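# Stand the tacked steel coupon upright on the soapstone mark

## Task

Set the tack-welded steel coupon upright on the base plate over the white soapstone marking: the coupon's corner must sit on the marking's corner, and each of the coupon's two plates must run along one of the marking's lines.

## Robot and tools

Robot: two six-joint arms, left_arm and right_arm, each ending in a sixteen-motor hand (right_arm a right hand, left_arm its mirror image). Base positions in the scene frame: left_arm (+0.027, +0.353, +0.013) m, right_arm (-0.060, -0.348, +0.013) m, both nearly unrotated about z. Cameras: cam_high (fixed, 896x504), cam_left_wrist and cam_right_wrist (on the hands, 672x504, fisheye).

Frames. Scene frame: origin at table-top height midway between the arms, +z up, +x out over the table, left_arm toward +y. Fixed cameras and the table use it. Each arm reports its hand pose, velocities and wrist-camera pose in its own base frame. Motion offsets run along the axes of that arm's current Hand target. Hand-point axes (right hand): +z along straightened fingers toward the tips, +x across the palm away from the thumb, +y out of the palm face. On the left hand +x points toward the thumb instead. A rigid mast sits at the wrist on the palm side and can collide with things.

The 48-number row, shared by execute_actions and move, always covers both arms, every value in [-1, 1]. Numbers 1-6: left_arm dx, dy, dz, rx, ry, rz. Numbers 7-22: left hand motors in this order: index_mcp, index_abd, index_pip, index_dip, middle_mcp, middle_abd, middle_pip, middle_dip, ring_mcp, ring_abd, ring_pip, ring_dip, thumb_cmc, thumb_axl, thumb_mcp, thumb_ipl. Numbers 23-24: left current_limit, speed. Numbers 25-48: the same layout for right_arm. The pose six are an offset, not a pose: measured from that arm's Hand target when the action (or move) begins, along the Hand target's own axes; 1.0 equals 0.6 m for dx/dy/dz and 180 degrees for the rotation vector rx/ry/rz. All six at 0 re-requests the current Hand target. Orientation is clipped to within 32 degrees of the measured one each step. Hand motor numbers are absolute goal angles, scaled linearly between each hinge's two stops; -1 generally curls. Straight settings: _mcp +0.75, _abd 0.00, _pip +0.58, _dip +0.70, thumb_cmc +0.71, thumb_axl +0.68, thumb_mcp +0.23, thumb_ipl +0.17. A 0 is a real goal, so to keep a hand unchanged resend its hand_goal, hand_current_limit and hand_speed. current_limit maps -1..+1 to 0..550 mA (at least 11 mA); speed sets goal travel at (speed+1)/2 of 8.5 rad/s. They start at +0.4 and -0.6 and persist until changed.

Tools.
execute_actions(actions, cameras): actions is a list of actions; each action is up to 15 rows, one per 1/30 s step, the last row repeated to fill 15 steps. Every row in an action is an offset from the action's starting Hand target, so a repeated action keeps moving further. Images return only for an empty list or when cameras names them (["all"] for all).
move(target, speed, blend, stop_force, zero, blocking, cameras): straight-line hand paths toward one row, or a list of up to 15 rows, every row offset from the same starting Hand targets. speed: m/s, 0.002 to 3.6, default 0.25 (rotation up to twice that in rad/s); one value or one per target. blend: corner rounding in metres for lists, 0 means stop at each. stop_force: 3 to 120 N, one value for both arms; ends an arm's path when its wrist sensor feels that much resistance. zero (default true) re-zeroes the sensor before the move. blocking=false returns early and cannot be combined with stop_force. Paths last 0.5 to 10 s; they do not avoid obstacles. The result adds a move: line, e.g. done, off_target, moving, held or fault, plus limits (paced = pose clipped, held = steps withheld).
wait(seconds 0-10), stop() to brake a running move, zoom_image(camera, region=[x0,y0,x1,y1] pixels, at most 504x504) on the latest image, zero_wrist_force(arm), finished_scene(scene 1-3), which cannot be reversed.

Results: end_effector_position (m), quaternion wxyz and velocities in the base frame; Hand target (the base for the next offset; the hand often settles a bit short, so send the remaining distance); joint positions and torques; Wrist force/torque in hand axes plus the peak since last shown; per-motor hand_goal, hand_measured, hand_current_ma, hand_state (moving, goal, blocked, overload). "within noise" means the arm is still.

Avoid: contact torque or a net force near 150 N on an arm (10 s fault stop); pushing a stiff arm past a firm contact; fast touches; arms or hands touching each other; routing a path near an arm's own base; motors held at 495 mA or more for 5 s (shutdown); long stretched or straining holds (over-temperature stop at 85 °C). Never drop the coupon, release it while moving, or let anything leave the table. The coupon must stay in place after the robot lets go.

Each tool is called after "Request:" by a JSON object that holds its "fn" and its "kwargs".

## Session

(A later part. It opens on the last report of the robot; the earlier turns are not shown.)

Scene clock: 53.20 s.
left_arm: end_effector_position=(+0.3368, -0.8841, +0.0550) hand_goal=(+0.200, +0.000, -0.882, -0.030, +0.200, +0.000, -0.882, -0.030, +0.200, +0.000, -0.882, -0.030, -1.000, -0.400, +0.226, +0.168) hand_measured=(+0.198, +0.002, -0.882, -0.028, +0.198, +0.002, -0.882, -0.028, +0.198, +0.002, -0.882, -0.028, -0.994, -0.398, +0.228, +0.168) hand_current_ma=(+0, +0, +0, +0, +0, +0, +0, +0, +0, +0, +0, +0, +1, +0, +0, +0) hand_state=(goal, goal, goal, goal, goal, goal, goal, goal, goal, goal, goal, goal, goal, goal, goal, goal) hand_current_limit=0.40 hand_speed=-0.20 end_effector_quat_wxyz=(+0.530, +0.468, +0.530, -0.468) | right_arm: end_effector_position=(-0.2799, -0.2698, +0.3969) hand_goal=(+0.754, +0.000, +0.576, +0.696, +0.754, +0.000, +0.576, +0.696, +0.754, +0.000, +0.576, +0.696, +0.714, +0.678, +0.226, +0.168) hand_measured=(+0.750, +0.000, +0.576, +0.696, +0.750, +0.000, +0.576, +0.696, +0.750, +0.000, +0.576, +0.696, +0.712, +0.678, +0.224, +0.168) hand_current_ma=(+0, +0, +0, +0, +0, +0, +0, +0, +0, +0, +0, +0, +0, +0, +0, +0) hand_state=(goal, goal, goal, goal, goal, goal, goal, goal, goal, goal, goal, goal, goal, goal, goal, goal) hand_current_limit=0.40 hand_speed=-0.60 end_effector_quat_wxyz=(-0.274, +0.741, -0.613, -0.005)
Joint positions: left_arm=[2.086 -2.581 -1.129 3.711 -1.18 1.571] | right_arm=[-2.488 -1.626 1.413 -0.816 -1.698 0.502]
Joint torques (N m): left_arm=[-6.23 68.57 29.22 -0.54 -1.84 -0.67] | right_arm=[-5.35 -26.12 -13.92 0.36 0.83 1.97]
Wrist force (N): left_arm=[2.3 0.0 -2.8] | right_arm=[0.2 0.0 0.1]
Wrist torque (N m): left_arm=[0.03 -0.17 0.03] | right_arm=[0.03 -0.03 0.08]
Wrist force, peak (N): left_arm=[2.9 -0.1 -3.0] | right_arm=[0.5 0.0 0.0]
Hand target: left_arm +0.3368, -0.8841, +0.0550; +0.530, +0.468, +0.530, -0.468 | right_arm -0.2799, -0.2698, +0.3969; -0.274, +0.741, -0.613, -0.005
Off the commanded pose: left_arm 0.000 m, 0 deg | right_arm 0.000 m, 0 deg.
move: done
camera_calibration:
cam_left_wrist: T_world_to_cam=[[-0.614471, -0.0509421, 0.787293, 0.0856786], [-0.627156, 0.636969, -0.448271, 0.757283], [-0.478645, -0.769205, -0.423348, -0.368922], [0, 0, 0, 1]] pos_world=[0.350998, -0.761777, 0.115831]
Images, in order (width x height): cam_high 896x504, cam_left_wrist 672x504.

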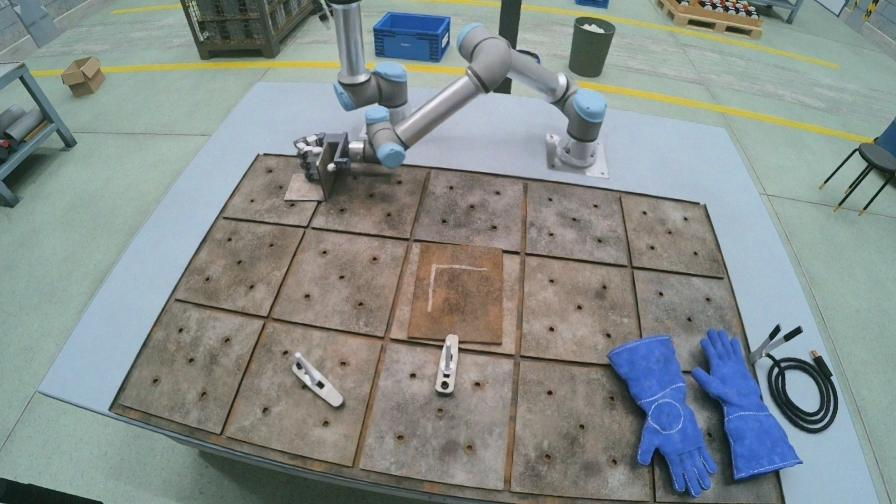

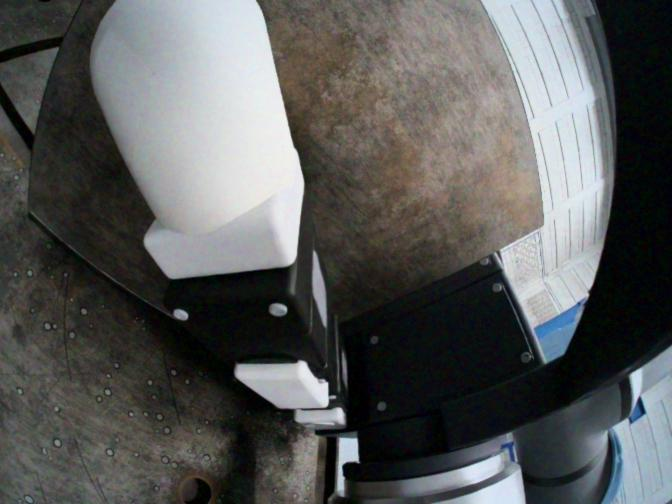

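Request:
{"fn": "move", "kwargs": {"target": [0,0.0417,0,0,0,0,0.2,0,-0.883,-0.03,0.2,0,-0.883,-0.03,0.2,0,-0.883,-0.03,-1,-0.4,0.226,0.168,0.4,-0.2,0,0,0,0,0,0,0.754,0,0.576,0.696,0.754,0,0.576,0.696,0.754,0,0.576,0.696,0.714,0.678,0.226,0.168,0.4,-0.6], "speed": 0.012, "stop_force": 3}}

Scene clock: 55.63 s.
left_arm: end_effector_position=(+0.3496, -0.8825, +0.0550) hand_goal=(+0.200, +0.000, -0.882, -0.030, +0.200, +0.000, -0.882, -0.030, +0.200, +0.000, -0.882, -0.030, -1.000, -0.400, +0.226, +0.168) hand_measured=(+0.198, +0.002, -0.882, -0.028, +0.198, +0.002, -0.882, -0.028, +0.198, +0.002, -0.882, -0.028, -0.994, -0.398, +0.228, +0.168) hand_current_ma=(+0, +0, +0, +0, +0, +0, +0, +0, +0, +0, +0, +0, +1, +0, +0, +0) hand_state=(goal, goal, goal, goal, goal, goal, goal, goal, goal, goal, goal, goal, goal, goal, goal, goal) hand_current_limit=0.40 hand_speed=-0.20 end_effector_quat_wxyz=(+0.530, +0.468, +0.530, -0.468) | right_arm: end_effector_position=(-0.2799, -0.2698, +0.3969) hand_goal=(+0.754, +0.000, +0.576, +0.696, +0.754, +0.000, +0.576, +0.696, +0.754, +0.000, +0.576, +0.696, +0.714, +0.678, +0.226, +0.168) hand_measured=(+0.750, +0.000, +0.576, +0.696, +0.750, +0.000, +0.576, +0.696, +0.750, +0.000, +0.576, +0.696, +0.712, +0.678, +0.224, +0.168) hand_current_ma=(+0, +0, +0, +0, +0, +0, +0, +0, +0, +0, +0, +0, +0, +0, +0, +0) hand_state=(goal, goal, goal, goal, goal, goal, goal, goal, goal, goal, goal, goal, goal, goal, goal, goal) hand_current_limit=0.40 hand_speed=-0.60 end_effector_quat_wxyz=(-0.274, +0.741, -0.613, -0.005)
Joint positions: left_arm=[2.103 -2.587 -1.116 3.705 -1.162 1.571] | right_arm=[-2.488 -1.626 1.413 -0.816 -1.698 0.502]
Joint torques (N m): left_arm=[-8.21 68.47 12.35 3.86 -1.39 -0.54] | right_arm=[-4.27 -25.35 -14.31 0.25 1.05 2.18]
Wrist force (N): left_arm=[2.3 -0.8 -2.8] | right_arm=[0.0 -0.2 0.0]
Wrist torque (N m): left_arm=[-0.03 -0.17 0.07] | right_arm=[0.00 -0.02 0.06]
Wrist force, peak (N): left_arm=[1.6 -12.2 -3.8] | right_arm=[0.5 -0.1 0.4]
Hand target: left_arm +0.3496, -0.8825, +0.0550; +0.530, +0.468, +0.530, -0.468 (not the last commanded pose) | right_arm -0.2799, -0.2698, +0.3969; -0.274, +0.741, -0.613, -0.005
Off the commanded pose: left_arm 0.012 m, 0 deg | right_arm 0.000 m, 0 deg.
move: contact (left_arm)

Request:
{"fn": "move", "kwargs": {"target": [[0,-0.001,0.0067,0,0,0,-0.1,0,-0.883,-0.03,-0.1,0,-0.883,-0.03,-0.1,0,-0.883,-0.03,-1,-0.4,0.226,0.168,0.77,-0.6,0,0,0,0,0,0,0.754,0,0.576,0.696,0.754,0,0.576,0.696,0.754,0,0.576,0.696,0.714,0.678,0.226,0.168,0.4,-0.6]], "speed": 0.02}}

Request:
{"fn": "move", "kwargs": {"target": [[0,0,0,0,0,0,-0.6,0,-0.883,-0.03,-0.6,0,-0.883,-0.03,-0.6,0,-0.883,-0.03,-1,-0.4,0.226,0.168,0.77,-0.6,0,0,0,0,0,0,0.754,0,0.576,0.696,0.754,0,0.576,0.696,0.754,0,0.576,0.696,0.714,0.678,0.226,0.168,0.4,-0.6]], "speed": 0.02, "cameras": ["cam_high","cam_left_wrist"]}}

Scene clock: 56.67 s.
left_arm: end_effector_position=(+0.3495, -0.8866, +0.0549) hand_goal=(-0.100, +0.000, -0.882, -0.030, -0.100, +0.000, -0.882, -0.030, -0.100, +0.000, -0.882, -0.030, -1.000, -0.400, +0.226, +0.168) hand_measured=(-0.066, +0.002, -0.866, -0.028, -0.066, +0.002, -0.872, -0.028, -0.068, +0.002, -0.868, -0.028, -0.994, -0.402, +0.228, +0.168) hand_current_ma=(+22, +0, +4, +0, +21, +0, +2, +0, +20, +0, +3, +0, +1, +0, +0, +0) hand_state=(blocked, goal, goal, goal, blocked, goal, goal, goal, blocked, goal, goal, goal, goal, goal, goal, goal) hand_current_limit=0.77 hand_speed=-0.60 end_effector_quat_wxyz=(+0.530, +0.468, +0.530, -0.468) | right_arm: end_effector_position=(-0.2799, -0.2698, +0.3969) hand_goal=(+0.754, +0.000, +0.576, +0.696, +0.754, +0.000, +0.576, +0.696, +0.754, +0.000, +0.576, +0.696, +0.714, +0.678, +0.226, +0.168) hand_measured=(+0.750, +0.000, +0.576, +0.696, +0.750, +0.000, +0.576, +0.696, +0.750, +0.000, +0.576, +0.696, +0.712, +0.678, +0.224, +0.168) hand_current_ma=(+0, +0, +0, +0, +0, +0, +0, +0, +0, +0, +0, +0, +0, +0, +0, +0) hand_state=(goal, goal, goal, goal, goal, goal, goal, goal, goal, goal, goal, goal, goal, goal, goal, goal) hand_current_limit=0.40 hand_speed=-0.60 end_effector_quat_wxyz=(-0.274, +0.741, -0.613, -0.005)
Joint positions: left_arm=[2.1 -2.596 -1.098 3.695 -1.166 1.571] | right_arm=[-2.488 -1.626 1.413 -0.816 -1.698 0.502]
Joint torques (N m): left_arm=[-6.97 59.25 16.1 3.15 -0.15 -0.66] | right_arm=[-4.82 -25.37 -14.55 0.21 1.14 2.1]
Wrist force (N): left_arm=[1.2 0.0 -15.0] | right_arm=[0.1 0.0 -0.1]
Wrist torque (N m): left_arm=[0.25 -0.28 -0.08] | right_arm=[0.04 -0.03 0.08]
Wrist force, peak (N): left_arm=[1.2 0.0 -15.0] | right_arm=[0.4 -0.2 0.2]
Hand target: left_arm +0.3495, -0.8866, +0.0550; +0.530, +0.468, +0.530, -0.468 | right_arm -0.2799, -0.2698, +0.3969; -0.274, +0.741, -0.613, -0.005
Off the commanded pose: left_arm 0.000 m, 0 deg | right_arm 0.000 m, 0 deg.
move: done

Scene clock: 57.17 s.
left_arm: end_effector_position=(+0.3494, -0.8866, +0.0549) hand_goal=(-0.600, +0.000, -0.882, -0.030, -0.600, +0.000, -0.882, -0.030, -0.600, +0.000, -0.882, -0.030, -1.000, -0.400, +0.226, +0.168) hand_measured=(-0.084, +0.002, -0.854, -0.040, -0.082, +0.002, -0.862, -0.036, -0.084, +0.002, -0.856, -0.038, -0.994, -0.402, +0.228, +0.168) hand_current_ma=(+487, +0, +14, -2, +487, +0, +6, -1, +487, +0, +11, -1, +1, +0, +0, +0) hand_state=(blocked, goal, blocked, goal, blocked, goal, goal, goal, blocked, goal, blocked, goal, goal, goal, goal, goal) hand_current_limit=0.77 hand_speed=-0.60 end_effector_quat_wxyz=(+0.530, +0.468, +0.530, -0.468) | right_arm: end_effector_position=(-0.2799, -0.2698, +0.3969) hand_goal=(+0.754, +0.000, +0.576, +0.696, +0.754, +0.000, +0.576, +0.696, +0.754, +0.000, +0.576, +0.696, +0.714, +0.678, +0.226, +0.168) hand_measured=(+0.750, +0.000, +0.576, +0.696, +0.750, +0.000, +0.576, +0.696, +0.750, +0.000, +0.576, +0.696, +0.712, +0.678, +0.224, +0.168) hand_current_ma=(+0, +0, +0, +0, +0, +0, +0, +0, +0, +0, +0, +0, +0, +0, +0, +0) hand_state=(goal, goal, goal, goal, goal, goal, goal, goal, goal, goal, goal, goal, goal, goal, goal, goal) hand_current_limit=0.40 hand_speed=-0.60 end_effector_quat_wxyz=(-0.274, +0.741, -0.613, -0.005)
Joint positions: left_arm=[2.1 -2.596 -1.098 3.695 -1.166 1.571] | right_arm=[-2.488 -1.626 1.413 -0.816 -1.698 0.502]
Joint torques (N m): left_arm=[0.85 69.97 12.78 3.36 3.06 -0.5] | right_arm=[-5.18 -25.67 -13.73 0.33 0.99 2.03]
Wrist force (N): left_arm=[3.6 5.7 2.4] | right_arm=[0.2 0.1 0.0]
Wrist torque (N m): left_arm=[0.10 0.03 -0.14] | right_arm=[0.03 -0.03 0.09]
Wrist force, peak (N): left_arm=[0.6 0.1 -14.8] | right_arm=[0.2 -0.3 0.1]
Hand target: left_arm +0.3495, -0.8866, +0.0550; +0.530, +0.468, +0.530, -0.468 | right_arm -0.2799, -0.2698, +0.3969; -0.274, +0.741, -0.613, -0.005
Off the commanded pose: left_arm 0.000 m, 0 deg | right_arm 0.000 m, 0 deg.
move: done
camera_calibration:
cam_left_wrist: T_world_to_cam=[[-0.614471, -0.0509421, 0.787293, 0.0934338], [-0.627156, 0.636969, -0.448271, 0.766795], [-0.478645, -0.769205, -0.423348, -0.364809], [0, 0, 0, 1]] pos_world=[0.363698, -0.764277, 0.115731]
Images, in order (width x height): cam_high 896x504, cam_left_wrist 672x504.

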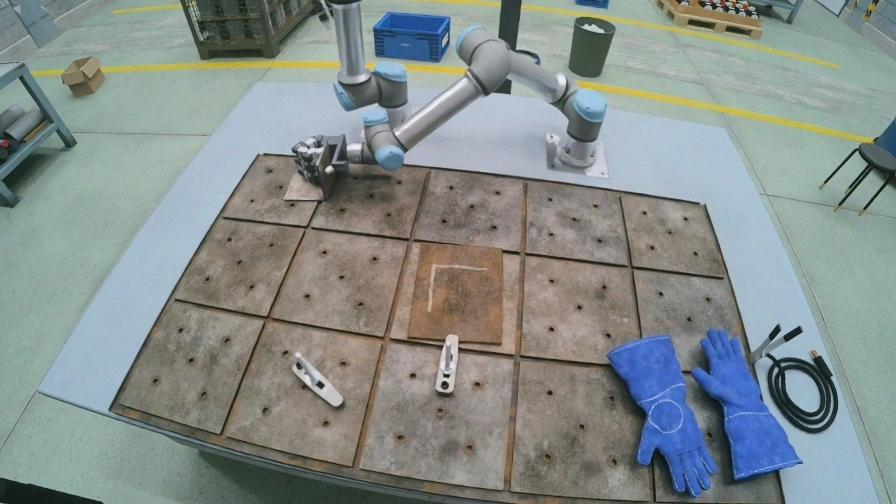

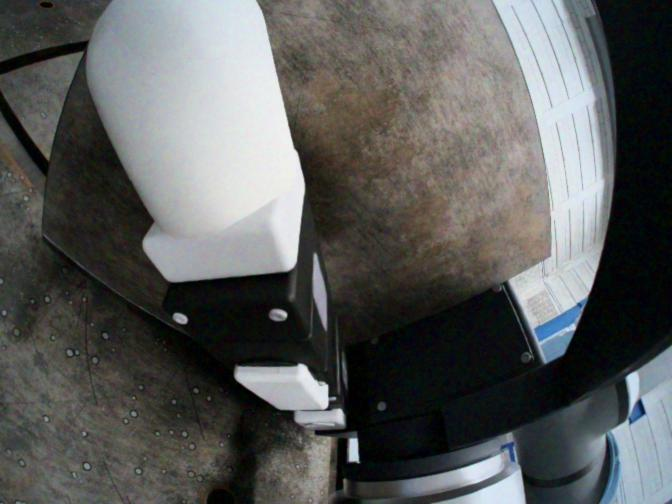

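Request:
{"fn": "move", "kwargs": {"target": [[-0.0206,0.0211,0,0,0,-0.0556,-0.6,0,-0.883,-0.03,-0.6,0,-0.883,-0.03,-0.6,0,-0.883,-0.03,-1,-0.4,0.226,0.168,0.77,-0.6,0,0,0,0,0,0,0.754,0,0.576,0.696,0.754,0,0.576,0.696,0.754,0,0.576,0.696,0.714,0.678,0.226,0.168,0.4,-0.6],[-0.0347,0.045,0,0,0,-0.1111,-0.6,0,-0.883,-0.03,-0.6,0,-0.883,-0.03,-0.6,0,-0.883,-0.03,-1,-0.4,0.226,0.168,0.77,-0.6,0,0,0,0,0,0,0.754,0,0.576,0.696,0.754,0,0.576,0.696,0.754,0,0.576,0.696,0.714,0.678,0.226,0.168,0.4,-0.6],[-0.0444,0.0711,0,0,0,-0.1667,-0.6,0,-0.883,-0.03,-0.6,0,-0.883,-0.03,-0.6,0,-0.883,-0.03,-1,-0.4,0.226,0.168,0.77,-0.6,0,0,0,0,0,0,0.754,0,0.576,0.696,0.754,0,0.576,0.696,0.754,0,0.576,0.696,0.714,0.678,0.226,0.168,0.4,-0.6]], "speed": 0.06, "blend": 0.003, "cameras": ["cam_high","cam_left_wrist"]}}

Scene clock: 62.50 s.
left_arm: end_effector_position=(+0.3919, -0.8813, +0.0818) hand_goal=(-0.600, +0.000, -0.882, -0.030, -0.600, +0.000, -0.882, -0.030, -0.600, +0.000, -0.882, -0.030, -1.000, -0.400, +0.226, +0.168) hand_measured=(-0.092, -0.008, -0.850, -0.046, -0.084, -0.008, -0.860, -0.040, -0.086, -0.008, -0.848, -0.046, -0.990, -0.402, +0.232, +0.168) hand_current_ma=(+484, -1, +17, -4, +487, -1, +9, -2, +487, -1, +20, -4, +2, +0, +1, +0) hand_state=(blocked, goal, blocked, goal, blocked, goal, blocked, goal, blocked, goal, blocked, goal, goal, goal, goal, goal) hand_current_limit=0.77 hand_speed=-0.60 end_effector_quat_wxyz=(+0.391, +0.315, +0.633, -0.590) | right_arm: end_effector_position=(-0.2799, -0.2698, +0.3969) hand_goal=(+0.754, +0.000, +0.576, +0.696, +0.754, +0.000, +0.576, +0.696, +0.754, +0.000, +0.576, +0.696, +0.714, +0.678, +0.226, +0.168) hand_measured=(+0.750, +0.000, +0.576, +0.696, +0.750, +0.000, +0.576, +0.696, +0.750, +0.000, +0.576, +0.696, +0.712, +0.678, +0.224, +0.168) hand_current_ma=(+0, +0, +0, +0, +0, +0, +0, +0, +0, +0, +0, +0, +0, +0, +0, +0) hand_state=(goal, goal, goal, goal, goal, goal, goal, goal, goal, goal, goal, goal, goal, goal, goal, goal) hand_current_limit=0.40 hand_speed=-0.60 end_effector_quat_wxyz=(-0.274, +0.741, -0.613, -0.005)
Joint positions: left_arm=[2.184 -2.554 -0.993 3.548 -1.082 1.047] | right_arm=[-2.488 -1.626 1.413 -0.816 -1.698 0.502]
Joint torques (N m): left_arm=[6.24 39.76 15.77 5.54 -4.23 3.17] | right_arm=[-4.33 -25.36 -13.97 0.18 1.26 1.95]
Wrist force (N): left_arm=[3.6 -25.8 -13.6] | right_arm=[0.1 -0.2 0.0]
Wrist torque (N m): left_arm=[-1.57 -0.07 -0.67] | right_arm=[-0.01 -0.02 0.07]
Wrist force, peak (N): left_arm=[2.8 -26.2 -14.6] | right_arm=[0.3 0.0 0.4]
Hand target: left_arm +0.3918, -0.8813, +0.0816; +0.391, +0.315, +0.633, -0.590 | right_arm -0.2799, -0.2698, +0.3969; -0.274, +0.741, -0.613, -0.005
Off the commanded pose: left_arm 0.000 m, 0 deg | right_arm 0.000 m, 0 deg.
move: done
camera_calibration:
cam_left_wrist: T_world_to_cam=[[-0.141801, 0.00816209, 0.989861, -0.0511209], [-0.776897, 0.618776, -0.116396, 0.817603], [-0.613452, -0.785525, -0.0814021, -0.318603], [0, 0, 0, 1]] pos_world=[0.432497, -0.755766, 0.119833]
Images, in order (width x height): cam_high 896x504, cam_left_wrist 672x504.

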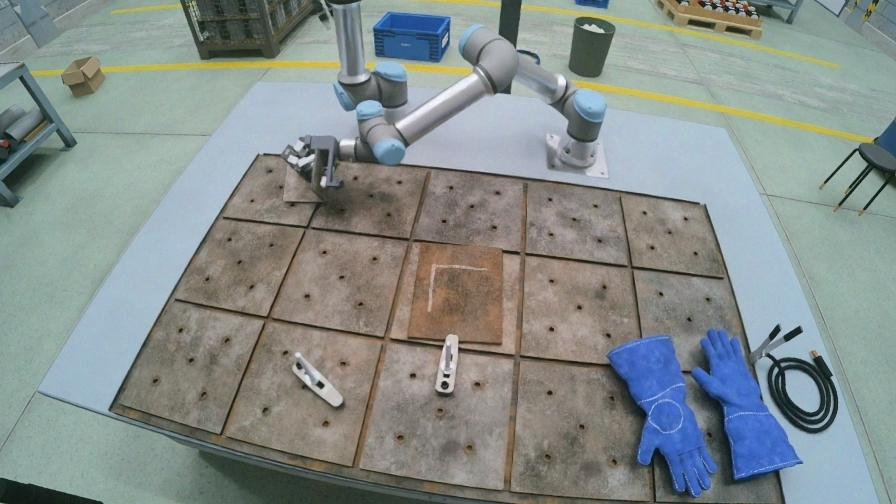

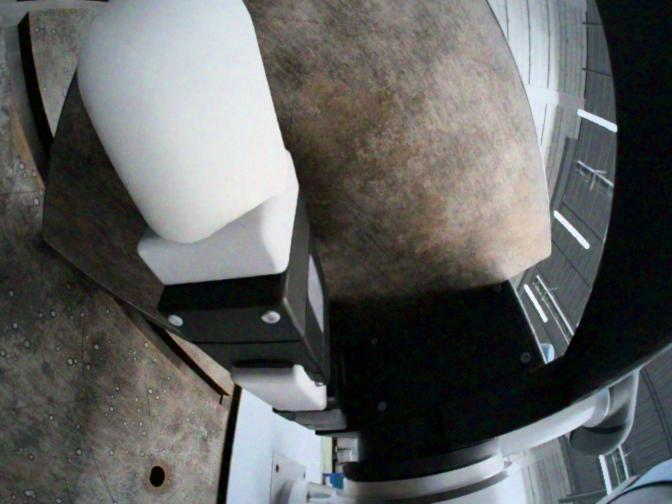

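Request:
{"fn": "move", "kwargs": {"target": [[-0.0181,0.0196,0,0,0,-0.0556,-0.6,0,-0.883,-0.03,-0.6,0,-0.883,-0.03,-0.6,0,-0.883,-0.03,-1,-0.4,0.226,0.168,0.77,-0.6,0,0,0,0,0,0,0.754,0,0.576,0.696,0.754,0,0.576,0.696,0.754,0,0.576,0.696,0.714,0.678,0.226,0.168,0.4,-0.6],[-0.0322,0.0433,0,0,0,-0.1111,-0.6,0,-0.883,-0.03,-0.6,0,-0.883,-0.03,-0.6,0,-0.883,-0.03,-1,-0.4,0.226,0.168,0.77,-0.6,0,0,0,0,0,0,0.754,0,0.576,0.696,0.754,0,0.576,0.696,0.754,0,0.576,0.696,0.714,0.678,0.226,0.168,0.4,-0.6],[-0.042,0.0694,0,0,0,-0.1667,-0.6,0,-0.883,-0.03,-0.6,0,-0.883,-0.03,-0.6,0,-0.883,-0.03,-1,-0.4,0.226,0.168,0.77,-0.6,0,0,0,0,0,0,0.754,0,0.576,0.696,0.754,0,0.576,0.696,0.754,0,0.576,0.696,0.714,0.678,0.226,0.168,0.4,-0.6]], "speed": 0.06, "blend": 0.003, "cameras": ["cam_high","cam_left_wrist"]}}

Scene clock: 67.77 s.
left_arm: end_effector_position=(+0.4402, -0.8752, +0.0825) hand_goal=(-0.600, +0.000, -0.882, -0.030, -0.600, +0.000, -0.882, -0.030, -0.600, +0.000, -0.882, -0.030, -1.000, -0.400, +0.226, +0.168) hand_measured=(-0.108, +0.002, -0.852, -0.058, -0.088, +0.002, -0.858, -0.040, -0.086, +0.000, -0.828, -0.044, -1.000, -0.404, +0.240, +0.168) hand_current_ma=(+487, +0, +15, -13, +487, +0, +11, -2, +487, +0, +47, -3, +0, +0, +6, +0) hand_state=(blocked, goal, blocked, blocked, blocked, goal, blocked, goal, blocked, goal, blocked, goal, goal, goal, goal, goal) hand_current_limit=0.77 hand_speed=-0.60 end_effector_quat_wxyz=(+0.225, +0.140, +0.693, -0.671) end_effector_velocity=(-0.001, +0.000, -0.001) end_effector_angular_velocity=(+0.003, -0.002, -0.001) | right_arm: end_effector_position=(-0.2799, -0.2698, +0.3969) hand_goal=(+0.754, +0.000, +0.576, +0.696, +0.754, +0.000, +0.576, +0.696, +0.754, +0.000, +0.576, +0.696, +0.714, +0.678, +0.226, +0.168) hand_measured=(+0.750, +0.000, +0.576, +0.696, +0.750, +0.000, +0.576, +0.696, +0.750, +0.000, +0.576, +0.696, +0.712, +0.678, +0.224, +0.168) hand_current_ma=(+0, +0, +0, +0, +0, +0, +0, +0, +0, +0, +0, +0, +0, +0, +0, +0) hand_state=(goal, goal, goal, goal, goal, goal, goal, goal, goal, goal, goal, goal, goal, goal, goal, goal) hand_current_limit=0.40 hand_speed=-0.60 end_effector_quat_wxyz=(-0.274, +0.741, -0.613, -0.005)
Joint positions: left_arm=[2.287 -2.62 -0.798 3.42 -0.978 0.523] | right_arm=[-2.488 -1.626 1.413 -0.816 -1.698 0.502]
Joint velocities: left_arm=[-0.001 0 -0.002 -0.002 0 0.005] | right_arm=[within noise]
Joint torques (N m): left_arm=[-3.95 12.72 -17.57 -4.04 -1.55 2.4] | right_arm=[-3.7 -25.99 -14.98 0.12 0.98 1.9]
Wrist force (N): left_arm=[-28.8 -62.0 -3.7] | right_arm=[0.2 0.1 0.0]
Wrist torque (N m): left_arm=[-4.85 2.39 -1.75] | right_arm=[0.05 -0.04 0.09]
Wrist force, peak (N): left_arm=[-28.8 -63.2 -7.5] | right_arm=[0.2 0.2 0.4]
Hand target: left_arm +0.4401, -0.8753, +0.0826; +0.225, +0.140, +0.693, -0.671 | right_arm -0.2799, -0.2698, +0.3969; -0.274, +0.741, -0.613, -0.005
Off the commanded pose: left_arm 0.000 m, 0 deg | right_arm 0.000 m, 0 deg.
move: done
camera_calibration:
cam_left_wrist: T_world_to_cam=[[0.368254, 0.0711977, 0.926995, -0.209112], [-0.74188, 0.623448, 0.246832, 0.810208], [-0.56036, -0.778616, 0.282407, -0.33145], [0, 0, 0, 1]] pos_world=[0.492352, -0.748307, 0.0874641]
Images, in order (width x height): cam_high 896x504, cam_left_wrist 672x504.

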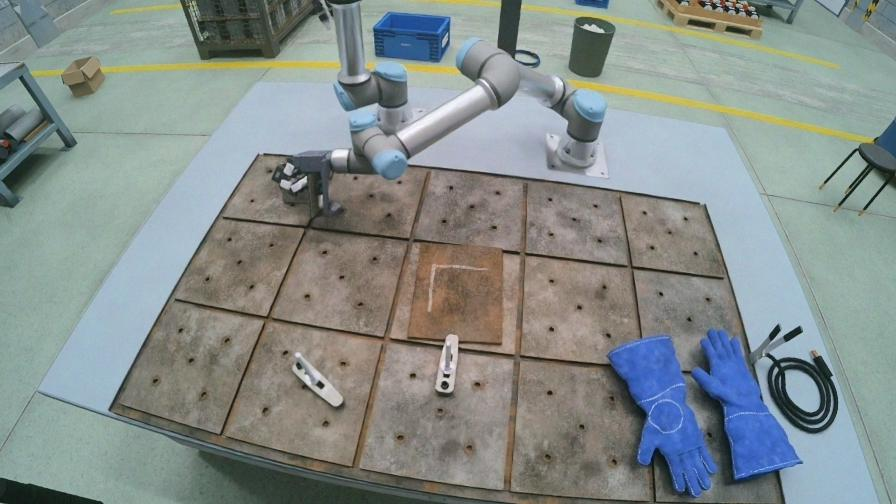

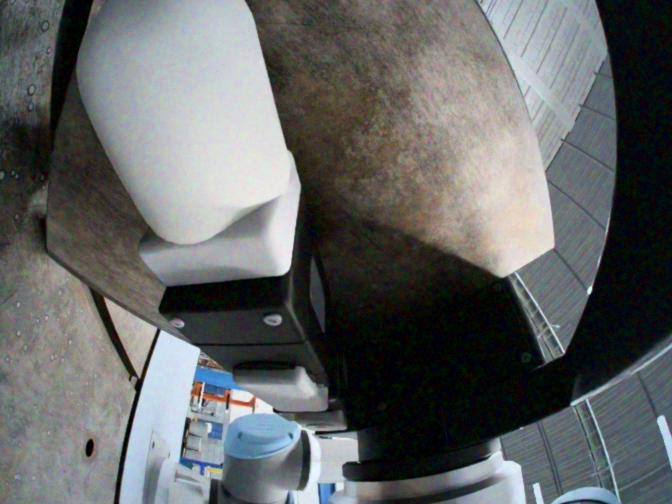

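Request:
{"fn": "move", "kwargs": {"target": [-0.0017,-0.0029,0,0,0,0,-0.6,0,-0.883,-0.03,-0.6,0,-0.883,-0.03,-0.6,0,-0.883,-0.03,-1,-0.4,0.226,0.168,0.77,-0.6,0,0,0,0,0,0,0.754,0,0.576,0.696,0.754,0,0.576,0.696,0.754,0,0.576,0.696,0.714,0.678,0.226,0.168,0.4,-0.6], "speed": 0.02}}

Scene clock: 68.73 s.
left_arm: end_effector_position=(+0.4401, -0.8752, +0.0844) hand_goal=(-0.600, +0.000, -0.882, -0.030, -0.600, +0.000, -0.882, -0.030, -0.600, +0.000, -0.882, -0.030, -1.000, -0.400, +0.226, +0.168) hand_measured=(-0.108, +0.004, -0.852, -0.060, -0.088, +0.002, -0.856, -0.040, -0.086, +0.000, -0.828, -0.044, -1.000, -0.402, +0.240, +0.168) hand_current_ma=(+487, +0, +15, -14, +487, +0, +11, -2, +487, +0, +47, -3, +0, +0, +6, +0) hand_state=(blocked, goal, blocked, blocked, blocked, goal, blocked, goal, blocked, goal, blocked, goal, goal, goal, goal, goal) hand_current_limit=0.77 hand_speed=-0.60 end_effector_quat_wxyz=(+0.225, +0.140, +0.693, -0.671) | right_arm: end_effector_position=(-0.2799, -0.2698, +0.3969) hand_goal=(+0.754, +0.000, +0.576, +0.696, +0.754, +0.000, +0.576, +0.696, +0.754, +0.000, +0.576, +0.696, +0.714, +0.678, +0.226, +0.168) hand_measured=(+0.750, +0.000, +0.576, +0.696, +0.750, +0.000, +0.576, +0.696, +0.750, +0.000, +0.576, +0.696, +0.712, +0.678, +0.224, +0.168) hand_current_ma=(+0, +0, +0, +0, +0, +0, +0, +0, +0, +0, +0, +0, +0, +0, +0, +0) hand_state=(goal, goal, goal, goal, goal, goal, goal, goal, goal, goal, goal, goal, goal, goal, goal, goal) hand_current_limit=0.40 hand_speed=-0.60 end_effector_quat_wxyz=(-0.274, +0.741, -0.613, -0.005)
Joint positions: left_arm=[2.287 -2.618 -0.797 3.416 -0.978 0.523] | right_arm=[-2.488 -1.626 1.413 -0.816 -1.698 0.502]
Joint torques (N m): left_arm=[-5.69 60.08 23.64 -1.98 -0.24 -0.9] | right_arm=[-4.41 -26.26 -14.26 0.17 0.81 2.07]
Wrist force (N): left_arm=[-7.8 -8.2 2.8] | right_arm=[0.1 0.0 -0.3]
Wrist torque (N m): left_arm=[-0.79 0.51 -0.04] | right_arm=[0.05 -0.02 0.08]
Wrist force, peak (N): left_arm=[-29.2 -62.1 -3.2] | right_arm=[0.3 -0.2 -0.2]
Hand target: left_arm +0.4401, -0.8753, +0.0847; +0.225, +0.140, +0.693, -0.671 | right_arm -0.2799, -0.2698, +0.3969; -0.274, +0.741, -0.613, -0.005
Off the commanded pose: left_arm 0.000 m, 0 deg | right_arm 0.000 m, 0 deg.
move: done

Request:
{"fn": "move", "kwargs": {"target": [[-0.0192,0.0213,0,0,0,-0.0556,-0.6,0,-0.883,-0.03,-0.6,0,-0.883,-0.03,-0.6,0,-0.883,-0.03,-1,-0.4,0.226,0.168,0.77,-0.6,0,0,0,0,0,0,0.754,0,0.576,0.696,0.754,0,0.576,0.696,0.754,0,0.576,0.696,0.714,0.678,0.226,0.168,0.4,-0.6],[-0.0343,0.0455,0,0,0,-0.1111,-0.6,0,-0.883,-0.03,-0.6,0,-0.883,-0.03,-0.6,0,-0.883,-0.03,-1,-0.4,0.226,0.168,0.77,-0.6,0,0,0,0,0,0,0.754,0,0.576,0.696,0.754,0,0.576,0.696,0.754,0,0.576,0.696,0.714,0.678,0.226,0.168,0.4,-0.6]], "speed": 0.06, "blend": 0.003}}

Scene clock: 72.60 s.
left_arm: end_effector_position=(+0.4714, -0.8713, +0.0711) hand_goal=(-0.600, +0.000, -0.882, -0.030, -0.600, +0.000, -0.882, -0.030, -0.600, +0.000, -0.882, -0.030, -1.000, -0.400, +0.226, +0.168) hand_measured=(-0.110, -0.008, -0.858, -0.060, -0.088, -0.010, -0.852, -0.038, -0.086, -0.014, -0.814, -0.032, -0.992, -0.404, +0.240, +0.168) hand_current_ma=(+487, -1, +10, -16, +487, -2, +15, -1, +487, -3, +73, +0, +1, +0, +5, +0) hand_state=(blocked, goal, blocked, blocked, blocked, goal, blocked, goal, blocked, goal, blocked, goal, goal, goal, goal, goal) hand_current_limit=0.77 hand_speed=-0.60 end_effector_quat_wxyz=(+0.105, +0.018, +0.707, -0.700) end_effector_velocity=(-0.001, +0.000, +0.000) end_effector_angular_velocity=(+0.002, -0.003, -0.001) | right_arm: end_effector_position=(-0.2799, -0.2698, +0.3969) hand_goal=(+0.754, +0.000, +0.576, +0.696, +0.754, +0.000, +0.576, +0.696, +0.754, +0.000, +0.576, +0.696, +0.714, +0.678, +0.226, +0.168) hand_measured=(+0.750, +0.000, +0.576, +0.696, +0.750, +0.000, +0.576, +0.696, +0.750, +0.000, +0.576, +0.696, +0.712, +0.678, +0.224, +0.168) hand_current_ma=(+0, +0, +0, +0, +0, +0, +0, +0, +0, +0, +0, +0, +0, +0, +0, +0) hand_state=(goal, goal, goal, goal, goal, goal, goal, goal, goal, goal, goal, goal, goal, goal, goal, goal) hand_current_limit=0.40 hand_speed=-0.60 end_effector_quat_wxyz=(-0.274, +0.741, -0.613, -0.005)
Joint positions: left_arm=[2.353 -2.725 -0.613 3.339 -0.912 0.174] | right_arm=[-2.488 -1.626 1.413 -0.816 -1.698 0.502]
Joint velocities: left_arm=[-0.001 0.001 -0.003 -0.001 0 0.005] | right_arm=[within noise]
Joint torques (N m): left_arm=[-6.08 56.63 5.34 0.66 -0.27 3.57] | right_arm=[-3.19 -26.53 -14.32 0.37 0.95 2.02]
Wrist force (N): left_arm=[-2.5 -20.7 2.1] | right_arm=[0.2 0.0 -0.2]
Wrist torque (N m): left_arm=[-1.97 -0.14 -1.43] | right_arm=[0.05 -0.03 0.09]
Wrist force, peak (N): left_arm=[-6.7 -26.0 1.1] | right_arm=[0.3 -0.4 0.2]
Hand target: left_arm +0.4713, -0.8714, +0.0713; +0.105, +0.018, +0.707, -0.700 | right_arm -0.2799, -0.2698, +0.3969; -0.274, +0.741, -0.613, -0.005
Off the commanded pose: left_arm 0.000 m, 0 deg | right_arm 0.000 m, 0 deg.
move: done

Request:
{"fn": "move", "kwargs": {"target": [-0.0192,0.0204,0,0,0,-0.0556,-0.6,0,-0.883,-0.03,-0.6,0,-0.883,-0.03,-0.6,0,-0.883,-0.03,-1,-0.4,0.226,0.168,0.77,-0.6,0,0,0,0,0,0,0.754,0,0.576,0.696,0.754,0,0.576,0.696,0.754,0,0.576,0.696,0.714,0.678,0.226,0.168,0.4,-0.6], "speed": 0.06, "cameras": ["cam_high","cam_left_wrist"]}}

Request:
{"fn": "zoom_image", "kwargs": {"camera": "cam_high", "region": [240, 120, 400, 240]}}

Scene clock: 74.93 s.
left_arm: end_effector_position=(+0.4827, -0.8706, +0.0673) hand_goal=(-0.600, +0.000, -0.882, -0.030, -0.600, +0.000, -0.882, -0.030, -0.600, +0.000, -0.882, -0.030, -1.000, -0.400, +0.226, +0.168) hand_measured=(-0.122, -0.024, -0.870, -0.066, -0.108, -0.026, -0.866, -0.056, -0.104, -0.026, -0.846, -0.058, -0.944, -0.398, +0.252, +0.168) hand_current_ma=(+487, -8, +3, -22, +487, -8, +4, -12, +487, -9, +22, -13, +53, +0, +18, +0) hand_state=(blocked, blocked, goal, blocked, blocked, blocked, goal, blocked, blocked, blocked, blocked, blocked, blocked, goal, blocked, goal) hand_current_limit=0.77 hand_speed=-0.60 end_effector_quat_wxyz=(+0.062, -0.025, +0.705, -0.706) | right_arm: end_effector_position=(-0.2799, -0.2698, +0.3969) hand_goal=(+0.754, +0.000, +0.576, +0.696, +0.754, +0.000, +0.576, +0.696, +0.754, +0.000, +0.576, +0.696, +0.714, +0.678, +0.226, +0.168) hand_measured=(+0.750, +0.000, +0.576, +0.696, +0.750, +0.000, +0.576, +0.696, +0.750, +0.000, +0.576, +0.696, +0.712, +0.678, +0.224, +0.168) hand_current_ma=(+0, +0, +0, +0, +0, +0, +0, +0, +0, +0, +0, +0, +0, +0, +0, +0) hand_state=(goal, goal, goal, goal, goal, goal, goal, goal, goal, goal, goal, goal, goal, goal, goal, goal) hand_current_limit=0.40 hand_speed=-0.60 end_effector_quat_wxyz=(-0.274, +0.741, -0.613, -0.005)
Joint positions: left_arm=[2.375 -2.773 -0.532 3.313 -0.89 0.048] | right_arm=[-2.488 -1.626 1.413 -0.816 -1.698 0.502]
Joint torques (N m): left_arm=[-2.25 56.76 20.23 0.83 0.38 -0.16] | right_arm=[-3.73 -24.96 -14.67 0.3 0.96 2.03]
Wrist force (N): left_arm=[-11.9 -20.5 -4.2] | right_arm=[0.3 0.1 0.1]
Wrist torque (N m): left_arm=[-2.43 0.81 -0.88] | right_arm=[0.04 -0.05 0.10]
Wrist force, peak (N): left_arm=[61.6 -151.3 -41.0] | right_arm=[0.3 -0.3 -0.2]
Hand target: left_arm +0.4827, -0.8706, +0.0673; +0.062, -0.025, +0.705, -0.706 (not the last commanded pose) | right_arm -0.2799, -0.2698, +0.3969; -0.274, +0.741, -0.613, -0.005
Off the commanded pose: left_arm 0.006 m, 3 deg | right_arm 0.000 m, 0 deg.
FORCE FAULT: contact force on the left arm reached its limit, and that arm stopped. The contact can be on any part of that arm, not only on its tool. That arm's remaining commands of this call were not run. That arm is still stopped at the end of this call. That arm stays stopped for about 10 more seconds. Until then a move that you send moves the other arm only, and its call returns only when the move has ended. Once the stop has ended, the next robot result says so. If the stop ends while you think or write, that arm runs what you send next, counted from a new Hand target: where the arm stands when the stop ends. While its stop runs, that arm, its gripper or tool too, takes no new command. Until it ends, the stop uses up actions while you think or wait. An arm that is not stopped still takes commands.
move: fault (left_arm)
camera_calibration:
cam_left_wrist: T_world_to_cam=[[0.744697, 0.121164, 0.656312, -0.331062], [-0.559668, 0.649104, 0.515205, 0.758932], [-0.36359, -0.750989, 0.551197, -0.388716], [0, 0, 0, 1]] pos_world=[0.529958, -0.744434, 0.0405338]
Images, in order (width x height): cam_high 896x504, cam_left_wrist 672x504.

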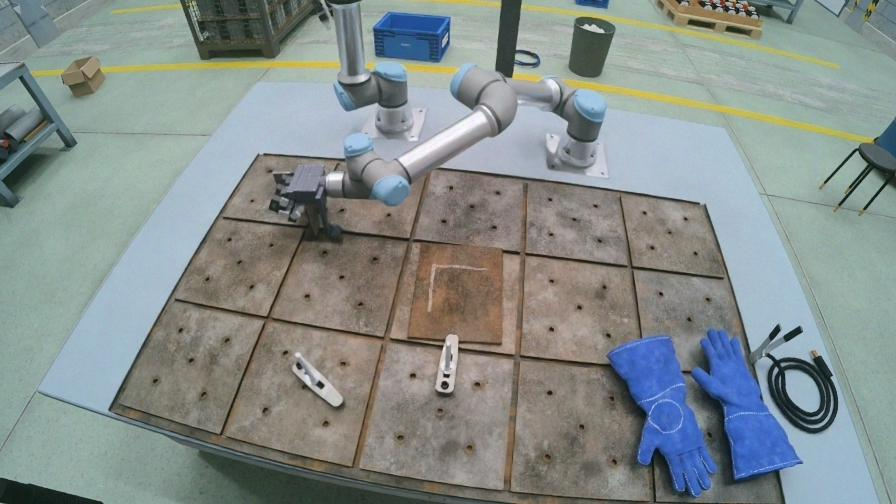

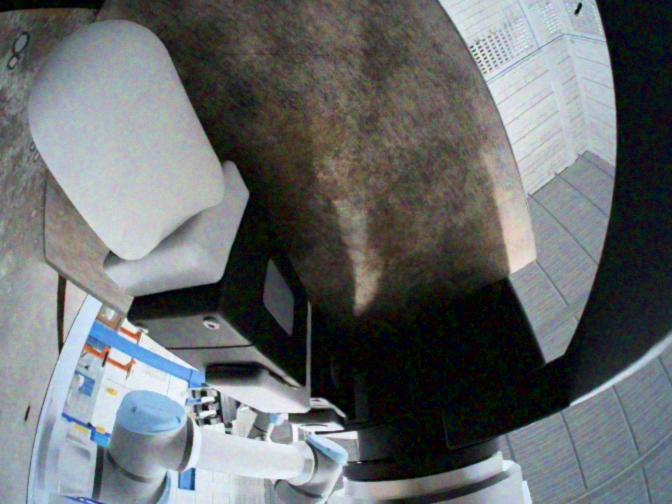

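Scaled by 3.150 from the camera's 896x504 image, which has a finer 1280x720 frame.

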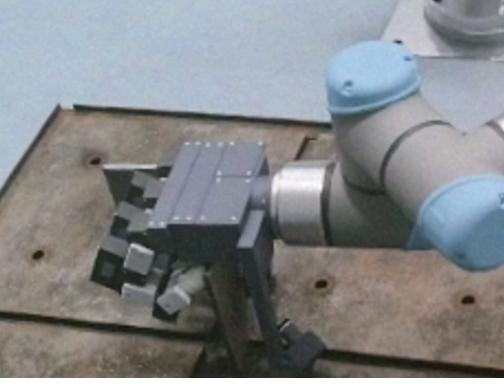

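Request:
{"fn": "wait", "kwargs": {"seconds": 9}}

Request:
{"fn": "zoom_image", "kwargs": {"camera": "cam_high", "region": [260, 150, 380, 250]}}

Scene clock: 85.60 s.
left_arm: end_effector_position=(+0.4827, -0.8706, +0.0673) hand_goal=(-0.600, +0.000, -0.882, -0.030, -0.600, +0.000, -0.882, -0.030, -0.600, +0.000, -0.882, -0.030, -1.000, -0.400, +0.226, +0.168) hand_measured=(-0.122, -0.024, -0.870, -0.066, -0.108, -0.026, -0.866, -0.056, -0.104, -0.026, -0.846, -0.058, -0.944, -0.398, +0.252, +0.168) hand_current_ma=(+487, -8, +3, -22, +487, -8, +4, -12, +487, -9, +22, -13, +53, +0, +18, +0) hand_state=(blocked, blocked, goal, blocked, blocked, blocked, goal, blocked, blocked, blocked, blocked, blocked, blocked, goal, blocked, goal) hand_current_limit=0.77 hand_speed=-0.60 end_effector_quat_wxyz=(+0.062, -0.025, +0.705, -0.706) | right_arm: end_effector_position=(-0.2799, -0.2698, +0.3969) hand_goal=(+0.754, +0.000, +0.576, +0.696, +0.754, +0.000, +0.576, +0.696, +0.754, +0.000, +0.576, +0.696, +0.714, +0.678, +0.226, +0.168) hand_measured=(+0.750, +0.000, +0.576, +0.696, +0.750, +0.000, +0.576, +0.696, +0.750, +0.000, +0.576, +0.696, +0.712, +0.678, +0.224, +0.168) hand_current_ma=(+0, +0, +0, +0, +0, +0, +0, +0, +0, +0, +0, +0, +0, +0, +0, +0) hand_state=(goal, goal, goal, goal, goal, goal, goal, goal, goal, goal, goal, goal, goal, goal, goal, goal) hand_current_limit=0.40 hand_speed=-0.60 end_effector_quat_wxyz=(-0.274, +0.741, -0.613, -0.005)
Joint positions: left_arm=[2.375 -2.773 -0.532 3.313 -0.89 0.048] | right_arm=[-2.488 -1.626 1.413 -0.816 -1.698 0.502]
Joint torques (N m): left_arm=[-2.41 56.3 21.06 0.74 0.37 -0.35] | right_arm=[-2.79 -25.38 -14.95 0.28 0.99 1.94]
Wrist force (N): left_arm=[-11.4 -20.4 -3.0] | right_arm=[0.1 0.0 0.2]
Wrist torque (N m): left_arm=[-2.42 0.77 -0.85] | right_arm=[0.00 -0.04 0.08]
Wrist force, peak (N): left_arm=[-11.9 -21.6 -3.9] | right_arm=[0.5 0.0 -0.2]
Hand target: left_arm +0.4827, -0.8706, +0.0673; +0.062, -0.025, +0.705, -0.706 (not the last commanded pose) | right_arm -0.2799, -0.2698, +0.3969; -0.274, +0.741, -0.613, -0.005
Off the commanded pose: left_arm 0.006 m, 3 deg | right_arm 0.000 m, 0 deg.
FORCE FAULT, CONTINUED: the left arm's stop, for the force fault that an earlier result reported, is over. The rest of the stop counts as 19 of the actions that you can send in this scene. During its stop the left arm's controller moved it back a little. That arm's target is now where it stood when the stop ended, not its last command. That arm accepts commands again.
wait: 9.00 s; at rest from the start

Scaled by 4.200 from the camera's 896x504 image, which has a finer 1280x720 frame.
This view is cut from an older image: the scene may have changed since it was taken.

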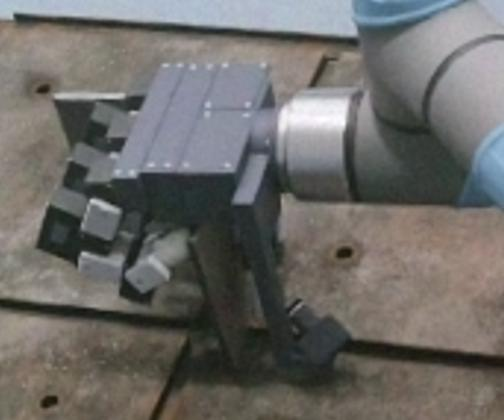

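Request:
{"fn": "move", "kwargs": {"target": [0,-0.0017,0,0,0,0,-0.6,0,-0.883,-0.03,-0.6,0,-0.883,-0.03,-0.6,0,-0.883,-0.03,-1,-0.4,0.226,0.168,0.77,-0.6,0,0,0,0,0,0,0.754,0,0.576,0.696,0.754,0,0.576,0.696,0.754,0,0.576,0.696,0.714,0.678,0.226,0.168,0.4,-0.6], "speed": 0.02, "cameras": ["cam_high","cam_left_wrist"]}}

Scene clock: 87.20 s.
left_arm: end_effector_position=(+0.4826, -0.8706, +0.0681) hand_goal=(-0.600, +0.000, -0.882, -0.030, -0.600, +0.000, -0.882, -0.030, -0.600, +0.000, -0.882, -0.030, -1.000, -0.400, +0.226, +0.168) hand_measured=(-0.122, -0.024, -0.870, -0.066, -0.108, -0.024, -0.866, -0.056, -0.104, -0.024, -0.846, -0.058, -0.944, -0.398, +0.252, +0.168) hand_current_ma=(+487, -7, +3, -22, +487, -8, +4, -12, +487, -8, +22, -13, +52, +0, +18, +0) hand_state=(blocked, blocked, goal, blocked, blocked, blocked, goal, blocked, blocked, blocked, blocked, blocked, blocked, goal, blocked, goal) hand_current_limit=0.77 hand_speed=-0.60 end_effector_quat_wxyz=(+0.062, -0.025, +0.705, -0.706) | right_arm: end_effector_position=(-0.2799, -0.2698, +0.3969) hand_goal=(+0.754, +0.000, +0.576, +0.696, +0.754, +0.000, +0.576, +0.696, +0.754, +0.000, +0.576, +0.696, +0.714, +0.678, +0.226, +0.168) hand_measured=(+0.750, +0.000, +0.576, +0.696, +0.750, +0.000, +0.576, +0.696, +0.750, +0.000, +0.576, +0.696, +0.712, +0.678, +0.224, +0.168) hand_current_ma=(+0, +0, +0, +0, +0, +0, +0, +0, +0, +0, +0, +0, +0, +0, +0, +0) hand_state=(goal, goal, goal, goal, goal, goal, goal, goal, goal, goal, goal, goal, goal, goal, goal, goal) hand_current_limit=0.40 hand_speed=-0.60 end_effector_quat_wxyz=(-0.274, +0.741, -0.613, -0.005)
Joint positions: left_arm=[2.375 -2.773 -0.531 3.311 -0.89 0.048] | right_arm=[-2.488 -1.626 1.413 -0.816 -1.698 0.502]
Joint torques (N m): left_arm=[-11.68 76.88 31.88 -0.22 -0.92 0.17] | right_arm=[-3.29 -24.87 -15.07 0.3 0.95 2.02]
Wrist force (N): left_arm=[-4.5 7.1 -1.5] | right_arm=[0.2 0.0 0.0]
Wrist torque (N m): left_arm=[-0.05 0.16 0.01] | right_arm=[0.03 -0.04 0.08]
Wrist force, peak (N): left_arm=[-11.2 -19.8 -3.0] | right_arm=[0.3 -0.4 -0.1]
Hand target: left_arm +0.4827, -0.8706, +0.0683; +0.062, -0.025, +0.705, -0.706 | right_arm -0.2799, -0.2698, +0.3969; -0.274, +0.741, -0.613, -0.005
Off the commanded pose: left_arm 0.000 m, 0 deg | right_arm 0.000 m, 0 deg.
move: done
camera_calibration:
cam_left_wrist: T_world_to_cam=[[0.744804, 0.121036, 0.656214, -0.331726], [-0.559586, 0.648999, 0.515426, 0.758281], [-0.363497, -0.7511, 0.551107, -0.389377], [0, 0, 0, 1]] pos_world=[0.529857, -0.744434, 0.0414333]
Images, in order (width x height): cam_high 896x504, cam_left_wrist 672x504.

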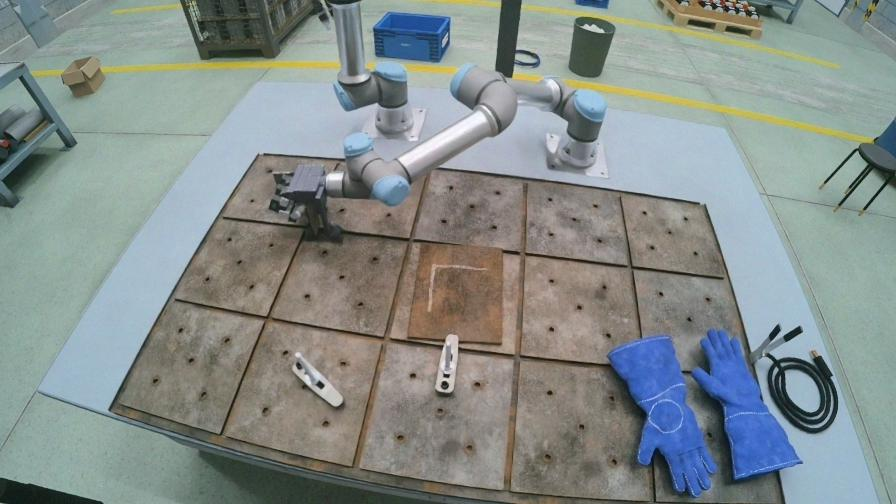

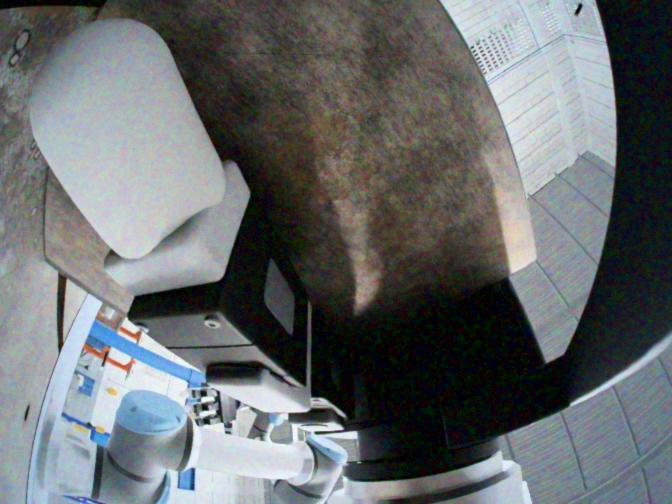

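Request:
{"fn": "move", "kwargs": {"target": [0,-0.025,0,0,0,0,-0.6,0,-0.883,-0.03,-0.6,0,-0.883,-0.03,-0.6,0,-0.883,-0.03,-1,-0.4,0.226,0.168,0.77,-0.6,0,0,0,0,0,0,0.754,0,0.576,0.696,0.754,0,0.576,0.696,0.754,0,0.576,0.696,0.714,0.678,0.226,0.168,0.4,-0.6], "speed": 0.015, "cameras": ["cam_high","cam_left_wrist"]}}

Request:
{"fn": "zoom_image", "kwargs": {"camera": "cam_high", "region": [260, 150, 380, 250]}}

Scene clock: 88.80 s.
left_arm: end_effector_position=(+0.4819, -0.8706, +0.0834) hand_goal=(-0.600, +0.000, -0.882, -0.030, -0.600, +0.000, -0.882, -0.030, -0.600, +0.000, -0.882, -0.030, -1.000, -0.400, +0.226, +0.168) hand_measured=(-0.106, -0.008, -0.796, -0.048, -0.106, -0.012, -0.830, -0.060, -0.104, -0.010, -0.862, -0.062, -0.960, -0.394, +0.238, +0.168) hand_current_ma=(+487, -1, +116, -6, +487, -2, +43, -15, +487, -1, +7, -18, +27, +1, +4, +0) hand_state=(blocked, goal, blocked, goal, blocked, goal, blocked, blocked, blocked, goal, blocked, blocked, blocked, goal, goal, goal) hand_current_limit=0.77 hand_speed=-0.60 end_effector_quat_wxyz=(+0.062, -0.025, +0.705, -0.707) | right_arm: end_effector_position=(-0.2799, -0.2698, +0.3969) hand_goal=(+0.754, +0.000, +0.576, +0.696, +0.754, +0.000, +0.576, +0.696, +0.754, +0.000, +0.576, +0.696, +0.714, +0.678, +0.226, +0.168) hand_measured=(+0.750, +0.000, +0.576, +0.696, +0.750, +0.000, +0.576, +0.696, +0.750, +0.000, +0.576, +0.696, +0.712, +0.678, +0.224, +0.168) hand_current_ma=(+0, +0, +0, +0, +0, +0, +0, +0, +0, +0, +0, +0, +0, +0, +0, +0) hand_state=(goal, goal, goal, goal, goal, goal, goal, goal, goal, goal, goal, goal, goal, goal, goal, goal) hand_current_limit=0.40 hand_speed=-0.60 end_effector_quat_wxyz=(-0.274, +0.741, -0.613, -0.005)
Joint positions: left_arm=[2.374 -2.76 -0.518 3.285 -0.891 0.048] | right_arm=[-2.488 -1.626 1.413 -0.816 -1.698 0.502]
Joint torques (N m): left_arm=[-7.1 77.3 33.13 4.2 -1.77 -0.72] | right_arm=[-2.67 -25.61 -14.92 0.39 0.93 2]
Wrist force (N): left_arm=[2.3 24.6 -2.2] | right_arm=[0.1 -0.1 0.0]
Wrist torque (N m): left_arm=[1.53 -0.28 0.29] | right_arm=[0.00 -0.03 0.07]
Wrist force, peak (N): left_arm=[2.6 25.7 -2.4] | right_arm=[0.5 -0.1 0.2]
Hand target: left_arm +0.4819, -0.8706, +0.0833; +0.062, -0.025, +0.705, -0.706 | right_arm -0.2799, -0.2698, +0.3969; -0.274, +0.741, -0.613, -0.005
Off the commanded pose: left_arm 0.000 m, 0 deg | right_arm 0.000 m, 0 deg.
move: done
camera_calibration:
cam_left_wrist: T_world_to_cam=[[0.744697, 0.121164, 0.656312, -0.341012], [-0.559668, 0.649104, 0.515205, 0.750147], [-0.36359, -0.750989, 0.551197, -0.398048], [0, 0, 0, 1]] pos_world=[0.529058, -0.744534, 0.0567338]
Images, in order (width x height): cam_high 896x504, cam_left_wrist 672x504.

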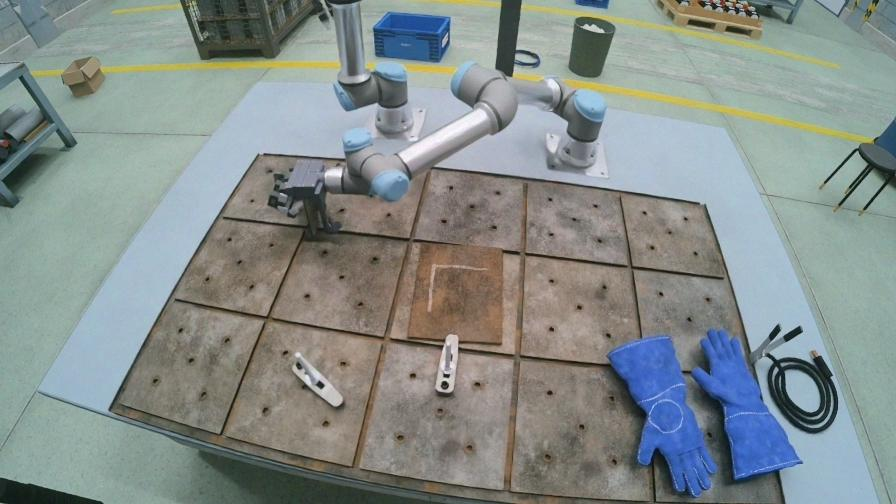

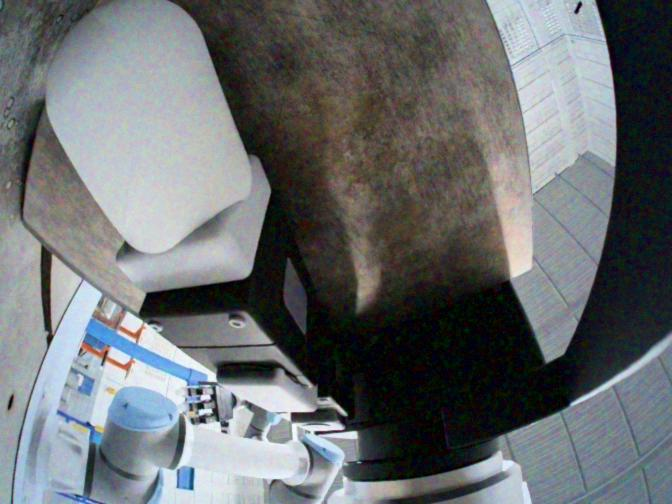

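Scaled by 4.200 from the camera's 896x504 image, which has a finer 1280x720 frame.

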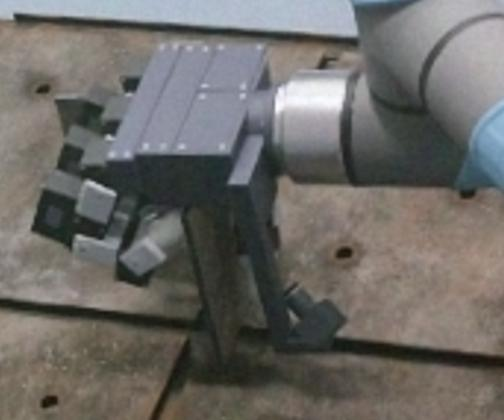

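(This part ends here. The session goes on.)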